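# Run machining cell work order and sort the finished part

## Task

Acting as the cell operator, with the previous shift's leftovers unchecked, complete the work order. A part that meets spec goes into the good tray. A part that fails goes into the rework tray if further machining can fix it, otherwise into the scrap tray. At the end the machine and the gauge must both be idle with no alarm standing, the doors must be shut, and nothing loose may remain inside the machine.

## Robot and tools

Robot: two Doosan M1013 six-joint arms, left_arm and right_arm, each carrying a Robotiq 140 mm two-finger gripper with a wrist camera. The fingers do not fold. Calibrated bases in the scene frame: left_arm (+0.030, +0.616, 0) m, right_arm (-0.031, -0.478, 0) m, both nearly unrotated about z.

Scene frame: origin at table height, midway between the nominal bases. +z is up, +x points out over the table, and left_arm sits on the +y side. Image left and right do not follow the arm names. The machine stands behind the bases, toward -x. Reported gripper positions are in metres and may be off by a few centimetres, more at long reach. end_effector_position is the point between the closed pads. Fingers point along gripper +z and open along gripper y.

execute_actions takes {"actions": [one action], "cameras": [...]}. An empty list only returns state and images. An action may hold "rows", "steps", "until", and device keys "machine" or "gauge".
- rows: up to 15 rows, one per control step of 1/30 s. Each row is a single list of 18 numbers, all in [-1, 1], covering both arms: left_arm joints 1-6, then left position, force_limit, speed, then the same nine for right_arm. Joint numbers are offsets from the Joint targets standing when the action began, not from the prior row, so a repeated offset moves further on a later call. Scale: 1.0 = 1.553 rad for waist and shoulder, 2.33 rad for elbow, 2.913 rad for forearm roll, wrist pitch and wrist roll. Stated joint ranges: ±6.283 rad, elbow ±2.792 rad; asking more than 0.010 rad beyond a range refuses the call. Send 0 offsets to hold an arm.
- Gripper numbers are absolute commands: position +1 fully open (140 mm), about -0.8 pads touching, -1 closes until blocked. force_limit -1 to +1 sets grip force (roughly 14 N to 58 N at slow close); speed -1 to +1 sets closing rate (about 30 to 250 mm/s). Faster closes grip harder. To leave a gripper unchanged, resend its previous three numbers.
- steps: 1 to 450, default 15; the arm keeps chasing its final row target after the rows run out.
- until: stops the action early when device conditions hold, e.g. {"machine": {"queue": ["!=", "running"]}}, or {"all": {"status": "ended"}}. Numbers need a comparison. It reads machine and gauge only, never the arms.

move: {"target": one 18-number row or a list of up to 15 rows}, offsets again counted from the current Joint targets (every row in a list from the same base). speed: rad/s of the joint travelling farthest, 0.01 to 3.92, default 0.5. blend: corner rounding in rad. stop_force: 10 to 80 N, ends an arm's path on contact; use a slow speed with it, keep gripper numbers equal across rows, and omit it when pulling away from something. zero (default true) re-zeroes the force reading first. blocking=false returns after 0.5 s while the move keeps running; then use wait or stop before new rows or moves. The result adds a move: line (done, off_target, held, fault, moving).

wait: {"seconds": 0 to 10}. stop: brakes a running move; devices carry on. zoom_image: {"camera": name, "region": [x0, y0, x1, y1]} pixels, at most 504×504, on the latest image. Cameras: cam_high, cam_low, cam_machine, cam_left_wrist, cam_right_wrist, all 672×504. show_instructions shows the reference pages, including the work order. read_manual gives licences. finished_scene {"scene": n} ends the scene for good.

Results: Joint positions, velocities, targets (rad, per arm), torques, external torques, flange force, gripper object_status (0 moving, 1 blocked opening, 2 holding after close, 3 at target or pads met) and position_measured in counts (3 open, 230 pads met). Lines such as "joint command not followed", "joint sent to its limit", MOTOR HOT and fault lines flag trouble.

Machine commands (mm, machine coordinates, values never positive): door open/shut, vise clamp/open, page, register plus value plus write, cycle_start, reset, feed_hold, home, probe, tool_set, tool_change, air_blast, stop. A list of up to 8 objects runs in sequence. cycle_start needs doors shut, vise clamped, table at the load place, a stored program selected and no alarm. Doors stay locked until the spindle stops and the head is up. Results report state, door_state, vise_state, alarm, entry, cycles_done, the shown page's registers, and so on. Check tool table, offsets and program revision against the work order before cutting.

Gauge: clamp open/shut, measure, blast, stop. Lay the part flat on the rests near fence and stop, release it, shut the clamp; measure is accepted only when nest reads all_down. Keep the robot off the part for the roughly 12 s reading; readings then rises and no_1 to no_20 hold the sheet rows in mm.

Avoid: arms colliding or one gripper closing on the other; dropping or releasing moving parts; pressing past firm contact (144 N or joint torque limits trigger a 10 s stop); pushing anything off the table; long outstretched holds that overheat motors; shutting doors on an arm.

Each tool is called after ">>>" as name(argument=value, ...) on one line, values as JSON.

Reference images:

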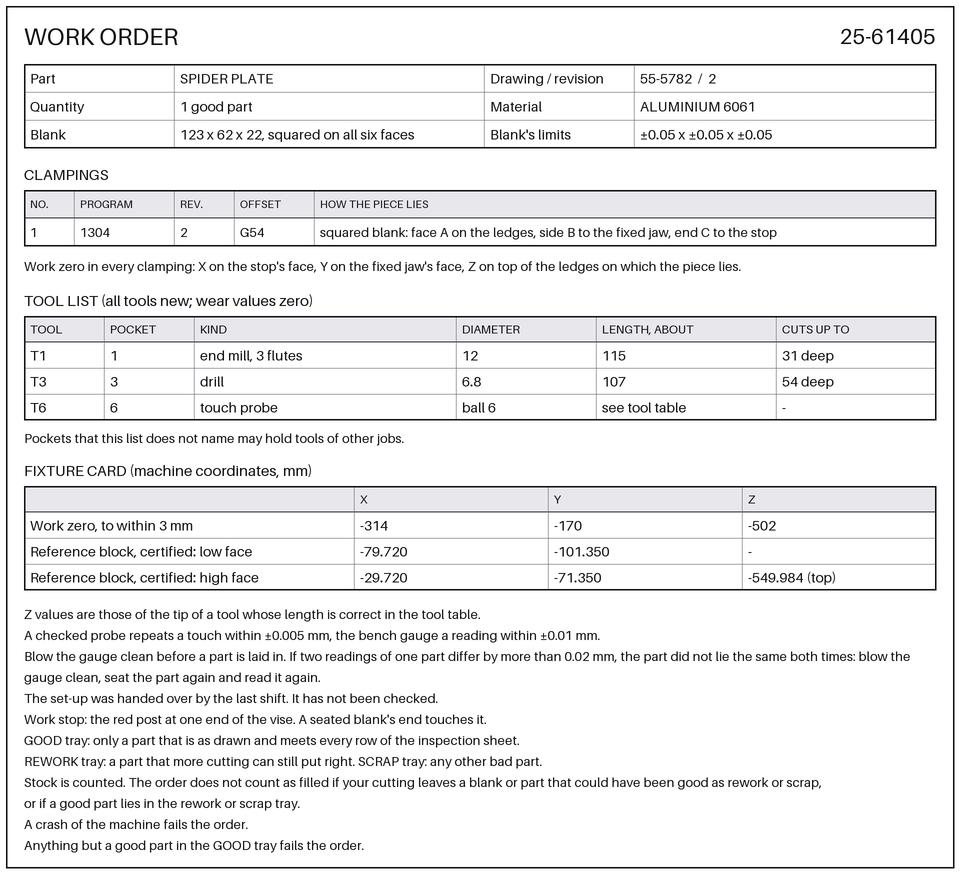

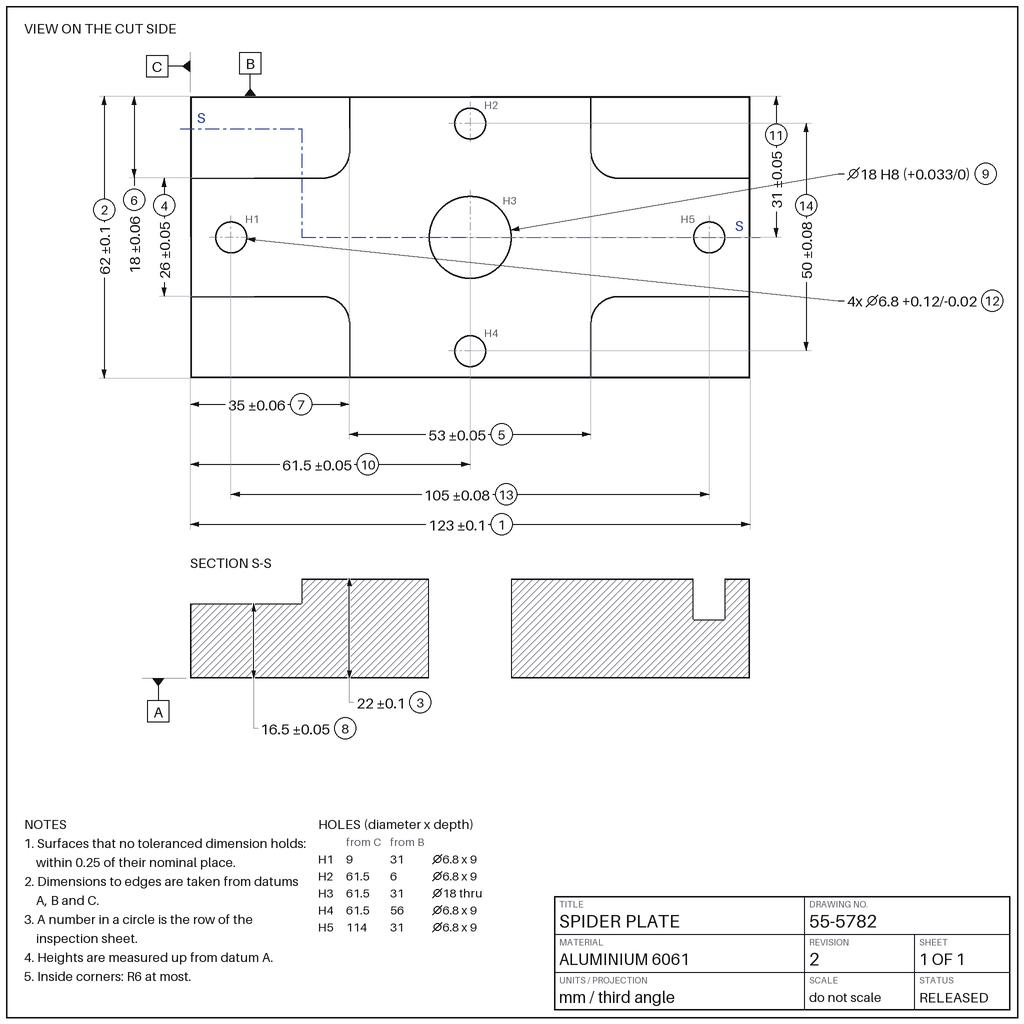

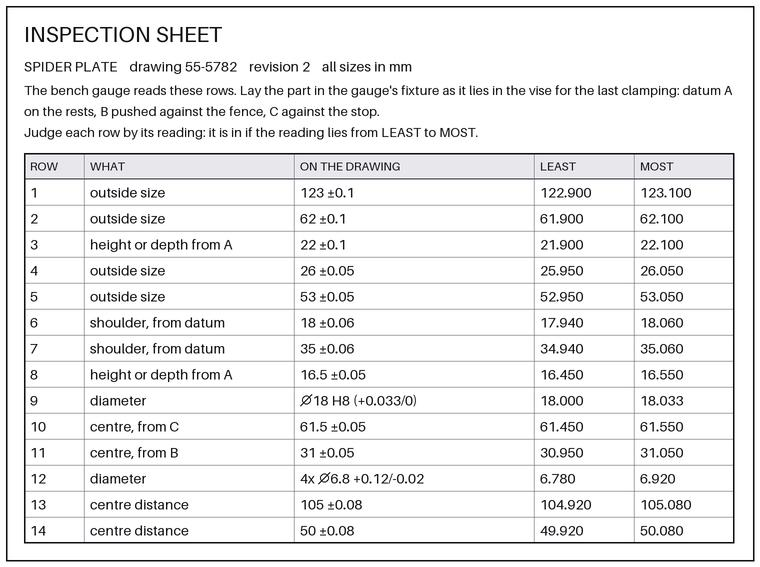

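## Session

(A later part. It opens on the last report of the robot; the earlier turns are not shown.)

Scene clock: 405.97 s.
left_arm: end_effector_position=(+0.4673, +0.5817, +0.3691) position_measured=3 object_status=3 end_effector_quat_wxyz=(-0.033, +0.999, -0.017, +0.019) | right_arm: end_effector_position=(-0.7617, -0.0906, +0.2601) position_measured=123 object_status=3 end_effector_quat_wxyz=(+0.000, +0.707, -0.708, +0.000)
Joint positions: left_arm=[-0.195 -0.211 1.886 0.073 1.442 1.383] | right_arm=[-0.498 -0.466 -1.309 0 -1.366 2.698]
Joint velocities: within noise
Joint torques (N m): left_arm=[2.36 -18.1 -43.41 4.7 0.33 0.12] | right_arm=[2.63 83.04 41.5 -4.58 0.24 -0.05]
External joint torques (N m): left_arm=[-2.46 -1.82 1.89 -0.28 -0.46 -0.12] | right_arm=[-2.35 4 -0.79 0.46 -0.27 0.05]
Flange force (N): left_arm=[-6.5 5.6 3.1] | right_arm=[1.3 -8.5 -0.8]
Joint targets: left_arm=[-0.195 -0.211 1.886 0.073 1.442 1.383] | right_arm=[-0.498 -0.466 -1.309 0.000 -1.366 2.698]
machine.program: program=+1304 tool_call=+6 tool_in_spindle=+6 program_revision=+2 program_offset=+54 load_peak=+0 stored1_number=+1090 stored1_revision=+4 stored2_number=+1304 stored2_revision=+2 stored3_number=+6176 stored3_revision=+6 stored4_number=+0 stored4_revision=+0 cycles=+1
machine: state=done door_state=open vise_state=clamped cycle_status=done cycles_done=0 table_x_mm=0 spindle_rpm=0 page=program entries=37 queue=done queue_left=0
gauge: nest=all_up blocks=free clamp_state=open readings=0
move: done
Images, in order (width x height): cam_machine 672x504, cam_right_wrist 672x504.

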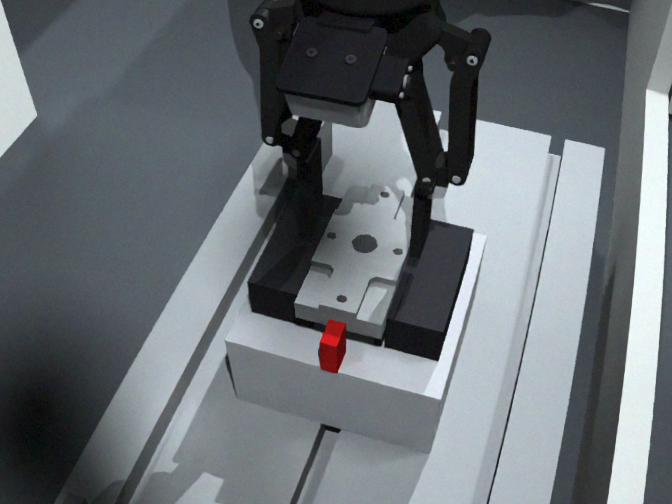

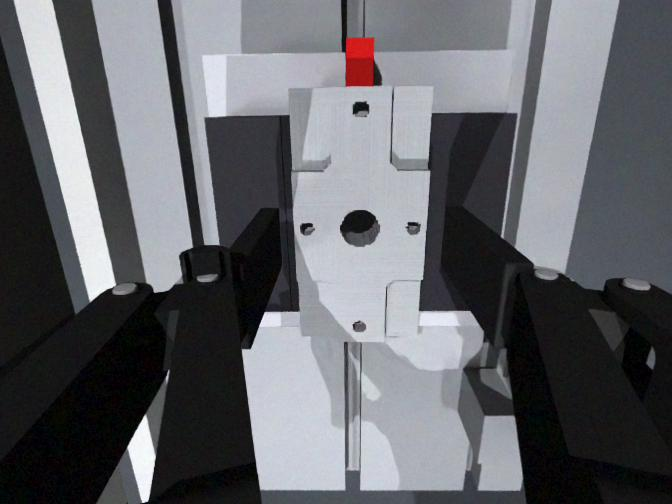

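>>> move(target=[0,0,0,0,0,0,1,1,1, 0,-0.008,-0.0171,0,0.0179,0,0.048,-1,-0.5], speed=0.015, stop_force=14, cameras=["cam_machine","cam_right_wrist"])

Scene clock: 417.93 s.
left_arm: end_effector_position=(+0.4673, +0.5817, +0.3691) position_measured=3 object_status=3 end_effector_quat_wxyz=(-0.033, +0.999, -0.017, +0.019) | right_arm: end_effector_position=(-0.7620, -0.0905, +0.2352) position_measured=123 object_status=3 end_effector_quat_wxyz=(+0.000, +0.707, -0.708, +0.000)
Joint positions: left_arm=[-0.195 -0.211 1.886 0.073 1.442 1.383] | right_arm=[-0.498 -0.476 -1.34 0 -1.325 2.698]
Joint velocities: within noise
Joint torques (N m): left_arm=[2.29 -18.09 -43.36 4.7 0.32 0.13] | right_arm=[1.91 56.49 26.46 -5.15 2.31 0.05]
External joint torques (N m): left_arm=[-2.29 -2.36 1.76 -0.26 -0.44 -0.14] | right_arm=[-1.68 31.34 13.99 1.05 -2.34 -0.05]
Flange force (N): left_arm=[-7.2 5.1 2.7] | right_arm=[4.7 -13.4 -33.7]
Joint targets: left_arm=[-0.195 -0.211 1.886 0.073 1.442 1.383] | right_arm=[-0.498 -0.476 -1.340 0.000 -1.325 2.698]
machine.program: program=+1304 tool_call=+6 tool_in_spindle=+6 program_revision=+2 program_offset=+54 load_peak=+0 stored1_number=+1090 stored1_revision=+4 stored2_number=+1304 stored2_revision=+2 stored3_number=+6176 stored3_revision=+6 stored4_number=+0 stored4_revision=+0 cycles=+1
machine: state=done door_state=open vise_state=clamped cycle_status=done cycles_done=0 table_x_mm=0 spindle_rpm=0 page=program entries=37 queue=done queue_left=0
gauge: nest=all_up blocks=free clamp_state=open readings=0
move: contact (right_arm); right_arm: the wrist pitch is farthest, 0.011 rad from its target
Images, in order (width x height): cam_machine 672x504, cam_right_wrist 672x504.

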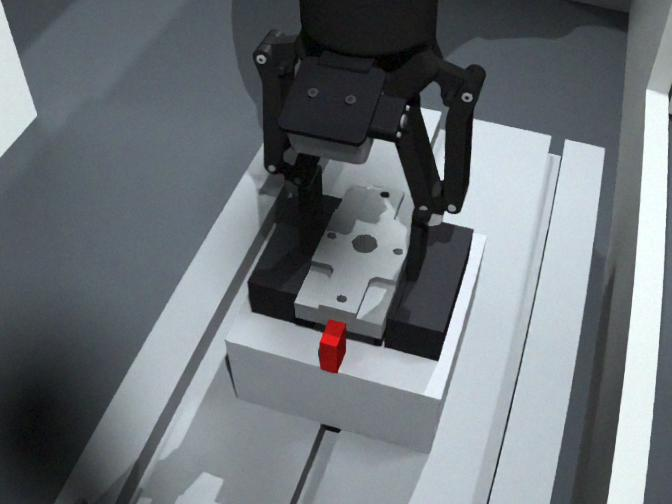

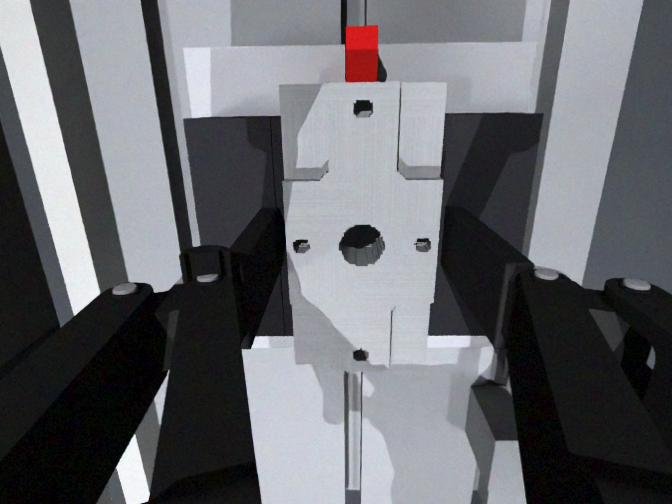

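>>> move(target=[0,0,0,0,0,0,1,1,1, 0,0.0015,0.0032,0,-0.0034,0,0.048,-1,-0.5], speed=0.03, cameras=["cam_right_wrist"])

>>> move(target=[0,0,0,0,0,0,1,1,1, 0,0,0,0,0,0,-1,0,-1], cameras=["cam_machine","cam_right_wrist"])

Scene clock: 425.83 s.
left_arm: end_effector_position=(+0.4673, +0.5817, +0.3691) position_measured=3 object_status=3 end_effector_quat_wxyz=(-0.033, +0.999, -0.017, +0.019) | right_arm: end_effector_position=(-0.7620, -0.0905, +0.2411) position_measured=123 object_status=3 end_effector_quat_wxyz=(+0.000, +0.707, -0.708, +0.000)
Joint positions: left_arm=[-0.195 -0.211 1.886 0.073 1.442 1.383] | right_arm=[-0.498 -0.474 -1.333 0 -1.334 2.698]
Joint velocities: within noise
Joint torques (N m): left_arm=[2.52 -17.86 -43.3 4.72 0.29 0.07] | right_arm=[2.09 82.96 41.64 -4.61 0.44 -0.06]
External joint torques (N m): left_arm=[-2.63 -1.99 1.79 -0.29 -0.42 -0.07] | right_arm=[-1.79 4.29 -1.21 0.51 -0.46 0.06]
Flange force (N): left_arm=[-6.7 5.8 2.8] | right_arm=[2.5 -9.3 -0.9]
Joint targets: left_arm=[-0.195 -0.211 1.886 0.073 1.442 1.383] | right_arm=[-0.498 -0.474 -1.333 0.000 -1.335 2.698]
machine.program: program=+1304 tool_call=+6 tool_in_spindle=+6 program_revision=+2 program_offset=+54 load_peak=+0 stored1_number=+1090 stored1_revision=+4 stored2_number=+1304 stored2_revision=+2 stored3_number=+6176 stored3_revision=+6 stored4_number=+0 stored4_revision=+0 cycles=+1
machine: state=done door_state=open vise_state=clamped cycle_status=done cycles_done=0 table_x_mm=0 spindle_rpm=0 page=program entries=37 queue=done queue_left=0
gauge: nest=all_up blocks=free clamp_state=open readings=0
move: done
Images, in order (width x height): cam_right_wrist 672x504.

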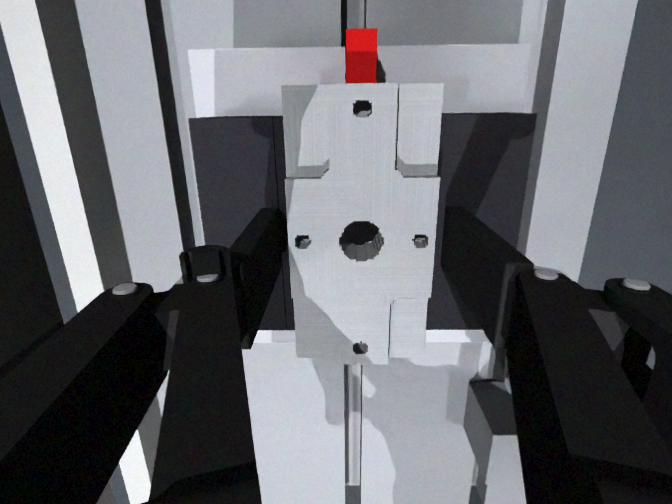

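Scene clock: 426.67 s.
left_arm: end_effector_position=(+0.4673, +0.5817, +0.3691) position_measured=3 object_status=3 end_effector_quat_wxyz=(-0.033, +0.999, -0.017, +0.019) | right_arm: end_effector_position=(-0.7620, -0.0905, +0.2412) position_measured=139 object_status=0 end_effector_quat_wxyz=(+0.000, +0.707, -0.708, +0.000)
Joint positions: left_arm=[-0.195 -0.211 1.886 0.073 1.442 1.383] | right_arm=[-0.498 -0.474 -1.333 0 -1.335 2.698]
Joint velocities: within noise
Joint torques (N m): left_arm=[2.53 -18.14 -43.24 4.72 0.29 0.13] | right_arm=[5.29 70.95 39.88 -3.14 5.6 0.17]
External joint torques (N m): left_arm=[-2.56 -2.19 1.64 -0.28 -0.41 -0.13] | right_arm=[-5.09 16.97 0.78 -0.99 -5.62 -0.17]
Flange force (N): left_arm=[-6.9 5.7 2.5] | right_arm=[3.9 -21.1 -16.8]
Joint targets: left_arm=[-0.195 -0.211 1.886 0.073 1.442 1.383] | right_arm=[-0.498 -0.474 -1.333 0.000 -1.335 2.698]
machine.program: program=+1304 tool_call=+6 tool_in_spindle=+6 program_revision=+2 program_offset=+54 load_peak=+0 stored1_number=+1090 stored1_revision=+4 stored2_number=+1304 stored2_revision=+2 stored3_number=+6176 stored3_revision=+6 stored4_number=+0 stored4_revision=+0 cycles=+1
machine: state=done door_state=open vise_state=clamped cycle_status=done cycles_done=0 table_x_mm=0 spindle_rpm=0 page=program entries=37 queue=done queue_left=0
gauge: nest=all_up blocks=free clamp_state=open readings=0
move: done
Images, in order (width x height): cam_machine 672x504, cam_right_wrist 672x504.

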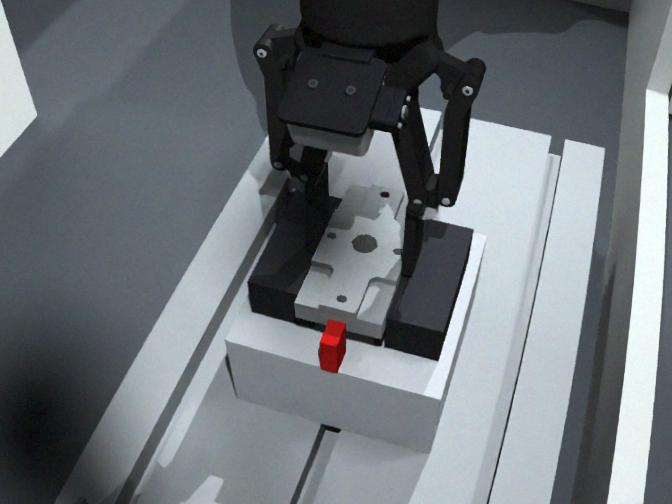

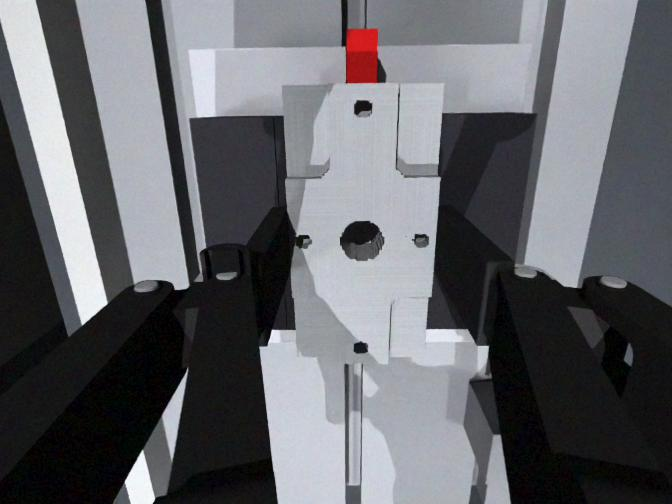

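>>> wait(seconds=1.5, cameras=["cam_right_wrist"])

Scene clock: 431.57 s.
left_arm: end_effector_position=(+0.4673, +0.5817, +0.3691) position_measured=3 object_status=3 end_effector_quat_wxyz=(-0.033, +0.999, -0.017, +0.019) | right_arm: end_effector_position=(-0.7620, -0.0905, +0.2411) position_measured=139 object_status=2 end_effector_quat_wxyz=(+0.000, +0.707, -0.708, +0.000)
Joint positions: left_arm=[-0.195 -0.211 1.886 0.073 1.442 1.383] | right_arm=[-0.498 -0.474 -1.333 0 -1.335 2.698]
Joint velocities: within noise
Joint torques (N m): left_arm=[2.39 -18.08 -43.31 4.68 0.33 0.11] | right_arm=[5.02 69.28 39.32 -3.11 5.89 0.21]
External joint torques (N m): left_arm=[-2.47 -1.91 1.78 -0.25 -0.45 -0.11] | right_arm=[-4.74 18.06 1.16 -1 -5.92 -0.21]
Flange force (N): left_arm=[-6.5 5.6 2.8] | right_arm=[4.5 -21.4 -18.2]
Joint targets: left_arm=[-0.195 -0.211 1.886 0.073 1.442 1.383] | right_arm=[-0.498 -0.474 -1.333 0.000 -1.335 2.698]
Tool commands: left_gripper/position=+1.0 left_gripper/force_limit=+1.0 left_gripper/speed=+1.0 right_gripper/position=-1.0 right_gripper/force_limit=+0.0 right_gripper/speed=-1.0
machine.program: program=+1304 tool_call=+6 tool_in_spindle=+6 program_revision=+2 program_offset=+54 load_peak=+0 stored1_number=+1090 stored1_revision=+4 stored2_number=+1304 stored2_revision=+2 stored3_number=+6176 stored3_revision=+6 stored4_number=+0 stored4_revision=+0 cycles=+1
machine: state=done door_state=open vise_state=clamped cycle_status=done cycles_done=0 table_x_mm=0 spindle_rpm=0 page=program entries=37 queue=done queue_left=0
gauge: nest=all_up blocks=free clamp_state=open readings=0
wait: 1.50 s; at rest from the start
Images, in order (width x height): cam_right_wrist 672x504.

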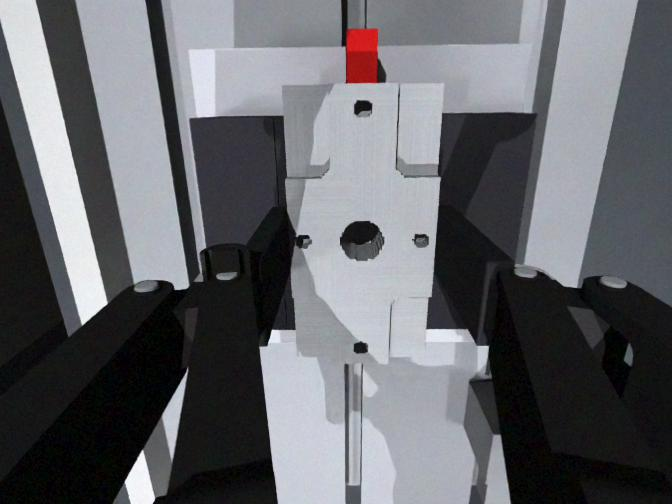

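>>> execute_actions(actions=[{"machine":{"vise":"open"},"steps":60}], cameras=["cam_machine"])

Scene clock: 437.33 s.
left_arm: end_effector_position=(+0.4673, +0.5817, +0.3691) position_measured=3 object_status=3 end_effector_quat_wxyz=(-0.033, +0.999, -0.017, +0.019) | right_arm: end_effector_position=(-0.7620, -0.0905, +0.2411) position_measured=139 object_status=2 end_effector_quat_wxyz=(+0.000, +0.707, -0.708, +0.000)
Joint positions: left_arm=[-0.195 -0.211 1.886 0.073 1.442 1.383] | right_arm=[-0.498 -0.474 -1.333 0 -1.335 2.698]
Joint velocities: within noise
Joint torques (N m): left_arm=[2.17 -18.05 -43.32 4.71 0.31 0.11] | right_arm=[5.25 69.2 39.44 -3.09 6.06 0.24]
External joint torques (N m): left_arm=[-2.25 -1.92 1.79 -0.28 -0.43 -0.11] | right_arm=[-4.99 18.22 0.99 -1.02 -6.09 -0.24]
Flange force (N): left_arm=[-6.5 5.0 2.9] | right_arm=[4.5 -22.1 -18.3]
Joint targets: left_arm=[-0.195 -0.211 1.886 0.073 1.442 1.383] | right_arm=[-0.498 -0.474 -1.333 0.000 -1.335 2.698]
Tool commands: left_gripper/position=+1.0 left_gripper/force_limit=+1.0 left_gripper/speed=+1.0 right_gripper/position=-1.0 right_gripper/force_limit=+0.0 right_gripper/speed=-1.0
machine.program: program=+1304 tool_call=+6 tool_in_spindle=+6 program_revision=+2 program_offset=+54 load_peak=+0 stored1_number=+1090 stored1_revision=+4 stored2_number=+1304 stored2_revision=+2 stored3_number=+6176 stored3_revision=+6 stored4_number=+0 stored4_revision=+0 cycles=+1
machine: state=idle door_state=open vise_state=open cycle_status=done cycles_done=0 table_x_mm=0 spindle_rpm=0 page=program entries=37 queue=done queue_left=0
gauge: nest=all_up blocks=free clamp_state=open readings=0
Images, in order (width x height): cam_machine 672x504.

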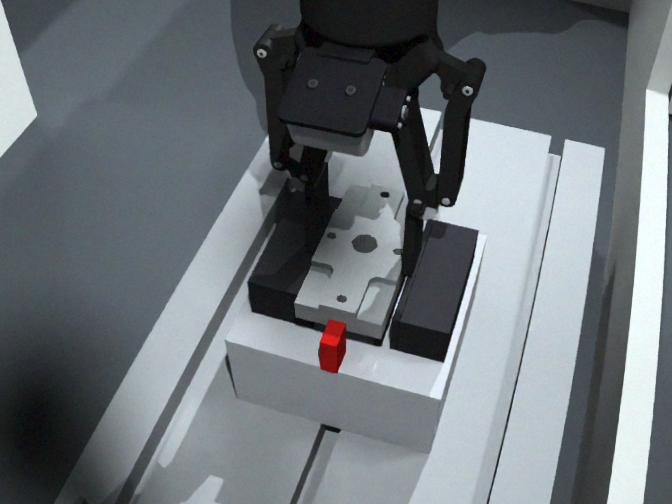

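>>> move(target=[[0,0,0,0,0,0,1,1,1, -0.001,0.0122,0.0264,0,-0.0273,0,-1,0,-1],[0,0,0,0,0,0,1,1,1, -0.001,0.0206,0.073,0,-0.0692,0,-1,0,-1]], speed=[0.03,0.08], cameras=["cam_machine","cam_right_wrist"])

Scene clock: 456.97 s.
left_arm: end_effector_position=(+0.4673, +0.5817, +0.3691) position_measured=3 object_status=3 end_effector_quat_wxyz=(-0.033, +0.999, -0.017, +0.019) | right_arm: end_effector_position=(-0.7591, -0.0904, +0.3616) position_measured=139 object_status=2 end_effector_quat_wxyz=(+0.000, +0.706, -0.708, +0.000)
Joint positions: left_arm=[-0.195 -0.211 1.886 0.073 1.442 1.383] | right_arm=[-0.5 -0.442 -1.163 0 -1.536 2.698]
Joint velocities: within noise
Joint torques (N m): left_arm=[2.51 -18.16 -43.54 4.72 0.3 0.13] | right_arm=[2.53 84.07 44.68 -4.69 0.23 -0.11]
External joint torques (N m): left_arm=[-2.65 -1.54 2.05 -0.3 -0.42 -0.13] | right_arm=[-2.29 1.68 -3.04 0.47 -0.25 0.11]
Flange force (N): left_arm=[-6.4 6.1 3.3] | right_arm=[2.6 -10.5 4.6]
Joint targets: left_arm=[-0.195 -0.211 1.886 0.073 1.442 1.383] | right_arm=[-0.500 -0.442 -1.163 0.000 -1.536 2.698]
machine.program: program=+1304 tool_call=+6 tool_in_spindle=+6 program_revision=+2 program_offset=+54 load_peak=+0 stored1_number=+1090 stored1_revision=+4 stored2_number=+1304 stored2_revision=+2 stored3_number=+6176 stored3_revision=+6 stored4_number=+0 stored4_revision=+0 cycles=+1
machine: state=idle door_state=open vise_state=open cycle_status=done cycles_done=0 table_x_mm=0 spindle_rpm=0 page=program entries=37 queue=done queue_left=0
gauge: nest=all_up blocks=free clamp_state=open readings=0
move: done
Images, in order (width x height): cam_machine 672x504, cam_right_wrist 672x504.

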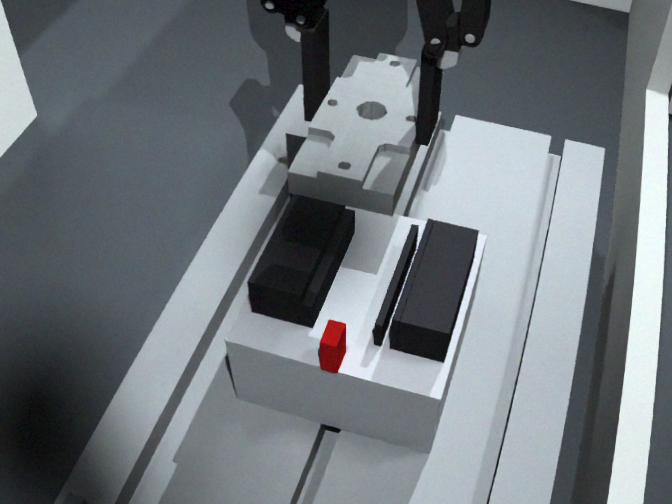

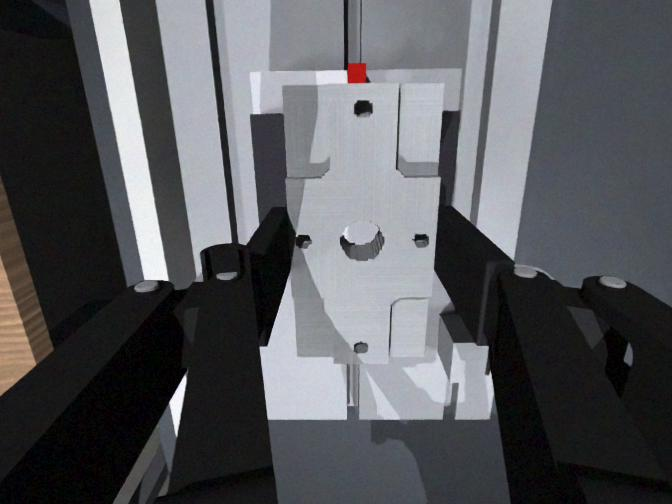

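>>> move(target=[[0,0,0,0,0,0,1,1,1, 0,0.5422,-0.3034,0,-0.0463,0,-1,0,-1],[0,0,0,0,0,0,1,1,1, -0.9659,0.5422,-0.3034,0,-0.0463,-0.5149,-1,0,-1]], speed=0.5, blend=0.1, cameras=["cam_high","cam_machine"])

Scene clock: 481.10 s.
left_arm: end_effector_position=(+0.4673, +0.5817, +0.3691) position_measured=3 object_status=3 end_effector_quat_wxyz=(-0.033, +0.999, -0.017, +0.019) | right_arm: end_effector_position=(+0.1169, -0.1975, +0.4476) position_measured=139 object_status=2 end_effector_quat_wxyz=(-0.001, +0.706, -0.708, +0.000)
Joint positions: left_arm=[-0.195 -0.211 1.886 0.073 1.442 1.383] | right_arm=[-2 0.401 -1.87 0 -1.671 1.198]
Joint velocities: within noise
Joint torques (N m): left_arm=[2.26 -18 -43.36 4.72 0.3 0.11] | right_arm=[2.37 -0.51 44.29 -4.73 0.35 -0.01]
External joint torques (N m): left_arm=[-2.29 -2.26 1.84 -0.3 -0.41 -0.11] | right_arm=[-2.5 2.34 -2.88 0.46 -0.42 0.01]
Flange force (N): left_arm=[-7.1 5.1 2.8] | right_arm=[9.1 -4.1 5.1]
Joint targets: left_arm=[-0.195 -0.211 1.886 0.073 1.442 1.383] | right_arm=[-2.000 0.401 -1.870 0.000 -1.671 1.198]
machine.program: program=+1304 tool_call=+6 tool_in_spindle=+6 program_revision=+2 program_offset=+54 load_peak=+0 stored1_number=+1090 stored1_revision=+4 stored2_number=+1304 stored2_revision=+2 stored3_number=+6176 stored3_revision=+6 stored4_number=+0 stored4_revision=+0 cycles=+1
machine: state=idle door_state=open vise_state=open cycle_status=done cycles_done=0 table_x_mm=0 spindle_rpm=0 page=program entries=37 queue=done queue_left=0
gauge: nest=all_up blocks=free clamp_state=open readings=0
move: done
Images, in order (width x height): cam_high 672x504, cam_machine 672x504.

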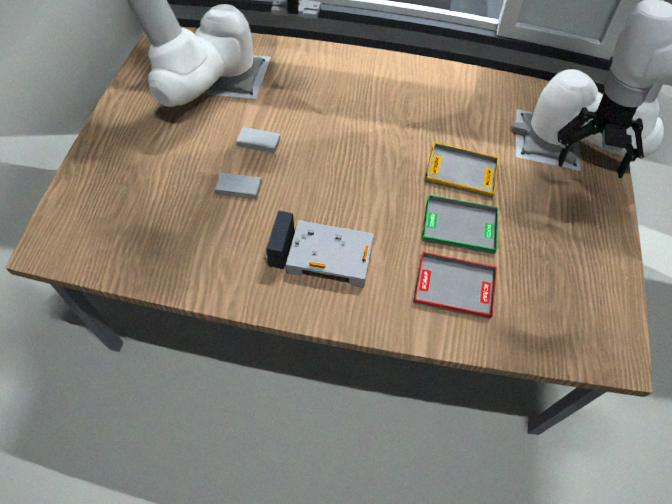

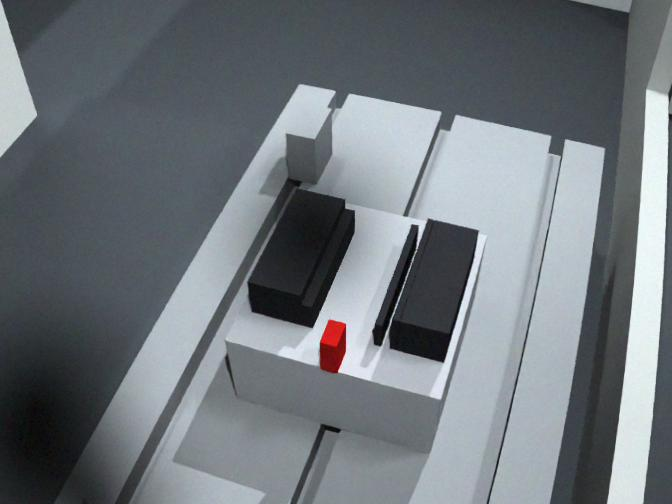

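>>> execute_actions(actions=[{"machine":[{"door":"shut","page":"measuring"},{"air_blast":true},{"register":"probe_x","value":-253,"write":true},{"register":"probe_y","value":-160,"write":true},{"register":"probe_z","value":-480,"write":true},{"register":"probe_move_z","value":-20,"write":true},{"probe":true}],"steps":450,"until":{"machine":{"queue":["!=","running"]}}}], cameras=["cam_machine"])

Scene clock: 511.57 s.
left_arm: end_effector_position=(+0.4673, +0.5817, +0.3691) position_measured=3 object_status=3 end_effector_quat_wxyz=(-0.033, +0.999, -0.017, +0.019) | right_arm: end_effector_position=(+0.1169, -0.1975, +0.4476) position_measured=139 object_status=2 end_effector_quat_wxyz=(-0.001, +0.706, -0.708, +0.000)
Joint positions: left_arm=[-0.195 -0.211 1.886 0.073 1.442 1.383] | right_arm=[-2 0.401 -1.87 0 -1.671 1.198]
Joint velocities: within noise
Joint torques (N m): left_arm=[2.29 -18.21 -43.3 4.74 0.31 0.13] | right_arm=[2.46 -0.56 44.31 -4.72 0.32 -0.17]
External joint torques (N m): left_arm=[-2.42 -1.45 1.87 -0.32 -0.43 -0.13] | right_arm=[-2.55 2.03 -2.99 0.46 -0.38 0.17]
Flange force (N): left_arm=[-5.9 5.6 3.1] | right_arm=[8.6 -4.0 5.4]
Joint targets: left_arm=[-0.195 -0.211 1.886 0.073 1.442 1.383] | right_arm=[-2.000 0.401 -1.870 0.000 -1.671 1.198]
Tool commands: left_gripper/position=+1.0 left_gripper/force_limit=+1.0 left_gripper/speed=+1.0 right_gripper/position=-1.0 right_gripper/force_limit=+0.0 right_gripper/speed=-1.0
machine.measuring: probe_x=-253.000 probe_y=-160.000 probe_z=-480.000 probe_move_x=+0.000 probe_move_y=+0.000 probe_move_z=-20.000 probe_radius=+2.990 probe_off_x=+0.000 probe_off_y=+0.000 setter_z=-520.000 probe_touched=+1 probe_found_x=-253.000 probe_found_y=-160.000 probe_found_z=-492.799 set_length=+107.488 set_diameter=+6.801
machine: state=idle door_state=shut vise_state=open cycle_status=done cycles_done=0 table_x_mm=0 spindle_rpm=0 page=measuring entries=43 queue=done queue_left=0
gauge: nest=all_up blocks=free clamp_state=open readings=0
Images, in order (width x height): cam_machine 672x504.

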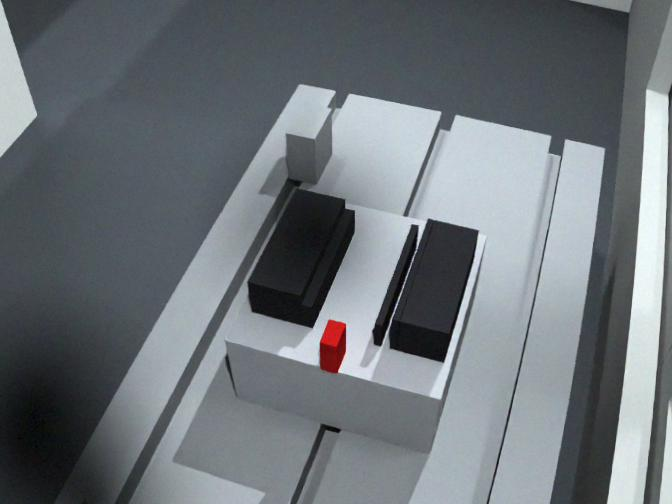

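>>> execute_actions(actions=[{"machine":[{"register":"probe_move_z","value":0,"write":true},{"register":"probe_y","value":-190,"write":true},{"register":"probe_z","value":-497.5,"write":true},{"register":"probe_move_y","value":25,"write":true},{"probe":true}],"steps":450,"until":{"machine":{"queue":["!=","running"]}}}], cameras=[])

Scene clock: 530.87 s.
left_arm: end_effector_position=(+0.4673, +0.5817, +0.3691) position_measured=3 object_status=3 end_effector_quat_wxyz=(-0.033, +0.999, -0.017, +0.019) | right_arm: end_effector_position=(+0.1169, -0.1975, +0.4476) position_measured=139 object_status=2 end_effector_quat_wxyz=(-0.001, +0.706, -0.708, +0.000)
Joint positions: left_arm=[-0.195 -0.211 1.886 0.073 1.442 1.383] | right_arm=[-2 0.401 -1.87 0 -1.671 1.198]
Joint velocities: within noise
Joint torques (N m): left_arm=[2.43 -17.99 -43.38 4.7 0.28 0.13] | right_arm=[1.98 -0.36 44.14 -4.78 0.34 -0.12]
External joint torques (N m): left_arm=[-2.49 -2.07 1.82 -0.27 -0.4 -0.13] | right_arm=[-2.09 1.95 -2.75 0.51 -0.4 0.12]
Flange force (N): left_arm=[-6.9 5.6 2.8] | right_arm=[7.8 -2.9 4.8]
Joint targets: left_arm=[-0.195 -0.211 1.886 0.073 1.442 1.383] | right_arm=[-2.000 0.401 -1.870 0.000 -1.671 1.198]
Tool commands: left_gripper/position=+1.0 left_gripper/force_limit=+1.0 left_gripper/speed=+1.0 right_gripper/position=-1.0 right_gripper/force_limit=+0.0 right_gripper/speed=-1.0
machine.measuring: probe_x=-253.000 probe_y=-190.000 probe_z=-497.500 probe_move_x=+0.000 probe_move_y=+25.000 probe_move_z=+0.000 probe_radius=+2.990 probe_off_x=+0.000 probe_off_y=+0.000 setter_z=-520.000 probe_touched=+1 probe_found_x=-253.000 probe_found_y=-172.000 probe_found_z=-497.500 set_length=+107.488 set_diameter=+6.801
machine: state=idle door_state=shut vise_state=open cycle_status=done cycles_done=0 table_x_mm=0 spindle_rpm=0 page=measuring entries=48 queue=done queue_left=0
gauge: nest=all_up blocks=free clamp_state=open readings=0
No camera images: "cameras" was empty.

>>> execute_actions(actions=[{"machine":[{"register":"probe_move_y","value":0,"write":true},{"register":"probe_y","value":-176,"write":true},{"register":"probe_z","value":-496,"write":true},{"register":"probe_move_z","value":-14,"write":true},{"probe":true}],"steps":450,"until":{"machine":{"queue":["!=","running"]}}}], cameras=[])

>>> execute_actions(actions=[{"machine":[{"register":"probe_x","value":-205,"write":true},{"probe":true}],"steps":450,"until":{"machine":{"queue":["!=","running"]}}}], cameras=[])

>>> execute_actions(actions=[{"machine":[{"register":"probe_x","value":-294,"write":true},{"probe":true}],"steps":450,"until":{"machine":{"queue":["!=","running"]}}}], cameras=[])

>>> execute_actions(actions=[{"machine":[{"register":"probe_x","value":-300,"write":true},{"register":"probe_move_z","value":0,"write":true},{"register":"probe_y","value":-203,"write":true},{"register":"probe_move_x","value":-20,"write":true},{"probe":true}],"steps":450,"until":{"machine":{"queue":["!=","running"]}}}], cameras=[])

Scene clock: 547.47 s.
left_arm: end_effector_position=(+0.4673, +0.5817, +0.3691) position_measured=3 object_status=3 end_effector_quat_wxyz=(-0.033, +0.999, -0.017, +0.019) | right_arm: end_effector_position=(+0.1169, -0.1975, +0.4476) position_measured=139 object_status=2 end_effector_quat_wxyz=(-0.001, +0.706, -0.708, +0.000)
Joint positions: left_arm=[-0.195 -0.211 1.886 0.073 1.442 1.383] | right_arm=[-2 0.401 -1.87 0 -1.671 1.198]
Joint velocities: within noise
Joint torques (N m): left_arm=[2.71 -18.08 -43.37 4.74 0.33 0.1] | right_arm=[2.11 -0.49 44.18 -4.72 0.31 -0.1]
External joint torques (N m): left_arm=[-2.82 -1.7 1.88 -0.32 -0.45 -0.1] | right_arm=[-2.2 2.08 -2.68 0.44 -0.36 0.1]
Flange force (N): left_arm=[-6.4 6.4 3.0] | right_arm=[8.1 -3.3 4.8]
Joint targets: left_arm=[-0.195 -0.211 1.886 0.073 1.442 1.383] | right_arm=[-2.000 0.401 -1.870 0.000 -1.671 1.198]
Tool commands: left_gripper/position=+1.0 left_gripper/force_limit=+1.0 left_gripper/speed=+1.0 right_gripper/position=-1.0 right_gripper/force_limit=+0.0 right_gripper/speed=-1.0
machine.measuring: probe_x=-253.000 probe_y=-176.000 probe_z=-496.000 probe_move_x=+0.000 probe_move_y=+0.000 probe_move_z=-14.000 probe_radius=+2.990 probe_off_x=+0.000 probe_off_y=+0.000 setter_z=-520.000 probe_touched=+1 probe_found_x=-253.000 probe_found_y=-176.000 probe_found_z=-502.801 set_length=+107.488 set_diameter=+6.801
machine: state=idle door_state=shut vise_state=open cycle_status=done cycles_done=0 table_x_mm=0 spindle_rpm=0 page=measuring entries=53 queue=done queue_left=0
gauge: nest=all_up blocks=free clamp_state=open readings=0
No camera images: "cameras" was empty.

Scene clock: 554.83 s.
left_arm: end_effector_position=(+0.4673, +0.5817, +0.3691) position_measured=3 object_status=3 end_effector_quat_wxyz=(-0.033, +0.999, -0.017, +0.019) | right_arm: end_effector_position=(+0.1169, -0.1975, +0.4476) position_measured=139 object_status=2 end_effector_quat_wxyz=(-0.001, +0.706, -0.708, +0.000)
Joint positions: left_arm=[-0.195 -0.211 1.886 0.073 1.442 1.383] | right_arm=[-2 0.401 -1.87 0 -1.671 1.198]
Joint velocities: within noise
Joint torques (N m): left_arm=[2.32 -17.9 -43.36 4.73 0.29 0.13] | right_arm=[2.06 -0.4 44.32 -4.74 0.33 -0.06]
External joint torques (N m): left_arm=[-2.41 -2 1.85 -0.3 -0.41 -0.13] | right_arm=[-2.2 2.14 -2.86 0.46 -0.39 0.06]
Flange force (N): left_arm=[-6.8 5.4 2.9] | right_arm=[8.4 -3.2 5.1]
Joint targets: left_arm=[-0.195 -0.211 1.886 0.073 1.442 1.383] | right_arm=[-2.000 0.401 -1.870 0.000 -1.671 1.198]
Tool commands: left_gripper/position=+1.0 left_gripper/force_limit=+1.0 left_gripper/speed=+1.0 right_gripper/position=-1.0 right_gripper/force_limit=+0.0 right_gripper/speed=-1.0
machine.measuring: probe_x=-205.000 probe_y=-176.000 probe_z=-496.000 probe_move_x=+0.000 probe_move_y=+0.000 probe_move_z=-14.000 probe_radius=+2.990 probe_off_x=+0.000 probe_off_y=+0.000 setter_z=-520.000 probe_touched=+1 probe_found_x=-205.000 probe_found_y=-176.000 probe_found_z=-502.800 set_length=+107.488 set_diameter=+6.801
machine: state=idle door_state=shut vise_state=open cycle_status=done cycles_done=0 table_x_mm=0 spindle_rpm=0 page=measuring entries=55 queue=done queue_left=0
gauge: nest=all_up blocks=free clamp_state=open readings=0
No camera images: "cameras" was empty.

Scene clock: 562.40 s.
left_arm: end_effector_position=(+0.4673, +0.5817, +0.3691) position_measured=3 object_status=3 end_effector_quat_wxyz=(-0.033, +0.999, -0.017, +0.019) | right_arm: end_effector_position=(+0.1169, -0.1975, +0.4476) position_measured=139 object_status=2 end_effector_quat_wxyz=(-0.001, +0.706, -0.708, +0.000)
Joint positions: left_arm=[-0.195 -0.211 1.886 0.073 1.442 1.383] | right_arm=[-2 0.401 -1.87 0 -1.671 1.198]
Joint velocities: within noise
Joint torques (N m): left_arm=[2.3 -18.17 -43.27 4.75 0.3 0.14] | right_arm=[1.68 -0.73 44.31 -4.77 0.3 -0.11]
External joint torques (N m): left_arm=[-2.39 -1.72 1.77 -0.32 -0.42 -0.14] | right_arm=[-1.77 2.24 -2.97 0.51 -0.35 0.11]
Flange force (N): left_arm=[-6.2 5.5 2.8] | right_arm=[8.0 -1.8 5.4]
Joint targets: left_arm=[-0.195 -0.211 1.886 0.073 1.442 1.383] | right_arm=[-2.000 0.401 -1.870 0.000 -1.671 1.198]
Tool commands: left_gripper/position=+1.0 left_gripper/force_limit=+1.0 left_gripper/speed=+1.0 right_gripper/position=-1.0 right_gripper/force_limit=+0.0 right_gripper/speed=-1.0
machine.measuring: probe_x=-294.000 probe_y=-176.000 probe_z=-496.000 probe_move_x=+0.000 probe_move_y=+0.000 probe_move_z=-14.000 probe_radius=+2.990 probe_off_x=+0.000 probe_off_y=+0.000 setter_z=-520.000 probe_touched=+1 probe_found_x=-294.000 probe_found_y=-176.000 probe_found_z=-502.801 set_length=+107.488 set_diameter=+6.801
machine: state=idle door_state=shut vise_state=open cycle_status=done cycles_done=0 table_x_mm=0 spindle_rpm=0 page=measuring entries=57 queue=done queue_left=0
gauge: nest=all_up blocks=free clamp_state=open readings=0
No camera images: "cameras" was empty.

Scene clock: 571.53 s.
left_arm: end_effector_position=(+0.4673, +0.5817, +0.3691) position_measured=3 object_status=3 end_effector_quat_wxyz=(-0.033, +0.999, -0.017, +0.019) | right_arm: end_effector_position=(+0.1169, -0.1975, +0.4476) position_measured=139 object_status=2 end_effector_quat_wxyz=(-0.001, +0.706, -0.708, +0.000)
Joint positions: left_arm=[-0.195 -0.211 1.886 0.073 1.442 1.383] | right_arm=[-2 0.401 -1.87 0 -1.671 1.198]
Joint velocities: within noise
Joint torques (N m): left_arm=[2.49 -18.37 -43.41 4.71 0.32 0.11] | right_arm=[2.27 -0.2 44.17 -4.72 0.34 -0.1]
External joint torques (N m): left_arm=[-2.61 -1.39 1.91 -0.29 -0.44 -0.12] | right_arm=[-2.37 1.76 -2.82 0.46 -0.4 0.1]
Flange force (N): left_arm=[-5.9 6.0 3.1] | right_arm=[7.9 -3.9 4.9]
Joint targets: left_arm=[-0.195 -0.211 1.886 0.073 1.442 1.383] | right_arm=[-2.000 0.401 -1.870 0.000 -1.671 1.198]
Tool commands: left_gripper/position=+1.0 left_gripper/force_limit=+1.0 left_gripper/speed=+1.0 right_gripper/position=-1.0 right_gripper/force_limit=+0.0 right_gripper/speed=-1.0
machine.measuring: probe_x=-300.000 probe_y=-203.000 probe_z=-496.000 probe_move_x=-20.000 probe_move_y=+0.000 probe_move_z=+0.000 probe_radius=+2.990 probe_off_x=+0.000 probe_off_y=+0.000 setter_z=-520.000 probe_touched=+1 probe_found_x=-316.098 probe_found_y=-203.000 probe_found_z=-496.000 set_length=+107.488 set_diameter=+6.801
machine: state=idle door_state=shut vise_state=open cycle_status=done cycles_done=0 table_x_mm=0 spindle_rpm=0 page=measuring entries=62 queue=done queue_left=0
gauge: nest=all_up blocks=free clamp_state=open readings=0
No camera images: "cameras" was empty.

>>> execute_actions(actions=[{"machine":[{"register":"probe_y","value":-200,"write":true},{"register":"probe_z","value":-491,"write":true},{"probe":true}],"steps":450,"until":{"machine":{"queue":["!=","running"]}}}], cameras=[])

>>> execute_actions(actions=[{"machine":[{"register":"probe_x","value":-295,"write":true},{"register":"probe_y","value":-190,"write":true},{"register":"probe_z","value":-497.5,"write":true},{"register":"probe_move_x","value":0,"write":true},{"register":"probe_move_y","value":25,"write":true},{"probe":true}],"steps":450,"until":{"machine":{"queue":["!=","running"]}}}], cameras=[])

Scene clock: 603.63 s.
left_arm: end_effector_position=(+0.4673, +0.5817, +0.3691) position_measured=3 object_status=3 end_effector_quat_wxyz=(-0.033, +0.999, -0.017, +0.019) | right_arm: end_effector_position=(+0.1169, -0.1975, +0.4476) position_measured=139 object_status=2 end_effector_quat_wxyz=(-0.001, +0.706, -0.708, +0.000)
Joint positions: left_arm=[-0.195 -0.211 1.886 0.073 1.442 1.383] | right_arm=[-2 0.401 -1.87 0 -1.671 1.198]
Joint velocities: within noise
Joint torques (N m): left_arm=[2.36 -18.21 -43.33 4.68 0.31 0.15] | right_arm=[1.91 -0.47 44.18 -4.81 0.32 -0.09]
External joint torques (N m): left_arm=[-2.46 -1.68 1.81 -0.25 -0.42 -0.15] | right_arm=[-2.01 1.94 -2.84 0.54 -0.37 0.09]
Flange force (N): left_arm=[-6.2 5.7 2.9] | right_arm=[7.8 -2.8 5.1]
Joint targets: left_arm=[-0.195 -0.211 1.886 0.073 1.442 1.383] | right_arm=[-2.000 0.401 -1.870 0.000 -1.671 1.198]
Tool commands: left_gripper/position=+1.0 left_gripper/force_limit=+1.0 left_gripper/speed=+1.0 right_gripper/position=-1.0 right_gripper/force_limit=+0.0 right_gripper/speed=-1.0
machine.measuring: probe_x=-300.000 probe_y=-200.000 probe_z=-491.000 probe_move_x=-20.000 probe_move_y=+0.000 probe_move_z=+0.000 probe_radius=+2.990 probe_off_x=+0.000 probe_off_y=+0.000 setter_z=-520.000 probe_touched=+0 probe_found_x=+0.000 probe_found_y=+0.000 probe_found_z=+0.000 set_length=+107.488 set_diameter=+6.801
machine: state=alarm door_state=shut vise_state=open cycle_status=moving cycles_done=0 table_x_mm=136 spindle_rpm=0 page=measuring entries=65 alarm=probe_no_touch queue=dropped queue_left=0
gauge: nest=all_up blocks=free clamp_state=open readings=0
No camera images: "cameras" was empty.

Scene clock: 604.90 s.
left_arm: end_effector_position=(+0.4673, +0.5817, +0.3691) position_measured=3 object_status=3 end_effector_quat_wxyz=(-0.033, +0.999, -0.017, +0.019) | right_arm: end_effector_position=(+0.1169, -0.1975, +0.4476) position_measured=139 object_status=2 end_effector_quat_wxyz=(-0.001, +0.706, -0.708, +0.000)
Joint positions: left_arm=[-0.195 -0.211 1.886 0.073 1.442 1.383] | right_arm=[-2 0.401 -1.87 0 -1.671 1.198]
Joint velocities: within noise
Joint torques (N m): left_arm=[2.4 -17.99 -43.29 4.7 0.31 0.14] | right_arm=[2.18 -0.51 44.18 -4.75 0.31 -0.08]
External joint torques (N m): left_arm=[-2.47 -2.05 1.78 -0.27 -0.43 -0.14] | right_arm=[-2.32 2.38 -2.53 0.45 -0.37 0.08]
Flange force (N): left_arm=[-6.8 5.6 2.8] | right_arm=[8.5 -3.5 4.6]
Joint targets: left_arm=[-0.195 -0.211 1.886 0.073 1.442 1.383] | right_arm=[-2.000 0.401 -1.870 0.000 -1.671 1.198]
Tool commands: left_gripper/position=+1.0 left_gripper/force_limit=+1.0 left_gripper/speed=+1.0 right_gripper/position=-1.0 right_gripper/force_limit=+0.0 right_gripper/speed=-1.0
machine.measuring: probe_x=-295.000 probe_y=-190.000 probe_z=-497.500 probe_move_x=+0.000 probe_move_y=+25.000 probe_move_z=+0.000 probe_radius=+2.990 probe_off_x=+0.000 probe_off_y=+0.000 setter_z=-520.000 probe_touched=+0 probe_found_x=+0.000 probe_found_y=+0.000 probe_found_z=+0.000 set_length=+107.488 set_diameter=+6.801
machine: state=alarm door_state=shut vise_state=open cycle_status=moving cycles_done=0 table_x_mm=136 spindle_rpm=0 page=measuring entry=refused_alarm entries=71 alarm=probe_no_touch queue=dropped queue_left=0
gauge: nest=all_up blocks=free clamp_state=open readings=0
No camera images: "cameras" was empty.

>>> execute_actions(actions=[{"machine":[{"reset":true},{"home":true},{"register":"probe_x","value":-300,"write":true},{"register":"probe_y","value":-201,"write":true},{"register":"probe_z","value":-500,"write":true},{"register":"probe_move_x","value":-20,"write":true},{"register":"probe_move_y","value":0,"write":true},{"probe":true}],"steps":450,"until":{"machine":{"queue":["!=","running"]}}}], cameras=[])

Scene clock: 623.10 s.
left_arm: end_effector_position=(+0.4673, +0.5817, +0.3691) position_measured=3 object_status=3 end_effector_quat_wxyz=(-0.033, +0.999, -0.017, +0.019) | right_arm: end_effector_position=(+0.1169, -0.1975, +0.4476) position_measured=139 object_status=2 end_effector_quat_wxyz=(-0.001, +0.706, -0.708, +0.000)
Joint positions: left_arm=[-0.195 -0.211 1.886 0.073 1.442 1.383] | right_arm=[-2 0.401 -1.87 0 -1.671 1.198]
Joint velocities: within noise
Joint torques (N m): left_arm=[2.26 -18.33 -43.29 4.75 0.32 0.12] | right_arm=[2.09 0 44.53 -4.75 0.33 -0.1]
External joint torques (N m): left_arm=[-2.35 -1.59 1.82 -0.33 -0.44 -0.12] | right_arm=[-2.19 1.54 -3.24 0.49 -0.39 0.1]
Flange force (N): left_arm=[-6.0 5.3 3.0] | right_arm=[7.7 -3.4 5.7]
Joint targets: left_arm=[-0.195 -0.211 1.886 0.073 1.442 1.383] | right_arm=[-2.000 0.401 -1.870 0.000 -1.671 1.198]
Tool commands: left_gripper/position=+1.0 left_gripper/force_limit=+1.0 left_gripper/speed=+1.0 right_gripper/position=-1.0 right_gripper/force_limit=+0.0 right_gripper/speed=-1.0
machine.measuring: probe_x=-300.000 probe_y=-201.000 probe_z=-500.000 probe_move_x=-20.000 probe_move_y=+0.000 probe_move_z=+0.000 probe_radius=+2.990 probe_off_x=+0.000 probe_off_y=+0.000 setter_z=-520.000 probe_touched=+1 probe_found_x=-315.502 probe_found_y=-201.000 probe_found_z=-500.000 set_length=+107.488 set_diameter=+6.801
machine: state=idle door_state=shut vise_state=open cycle_status=done cycles_done=0 table_x_mm=0 spindle_rpm=0 page=measuring entries=79 queue=done queue_left=0
gauge: nest=all_up blocks=free clamp_state=open readings=0
No camera images: "cameras" was empty.


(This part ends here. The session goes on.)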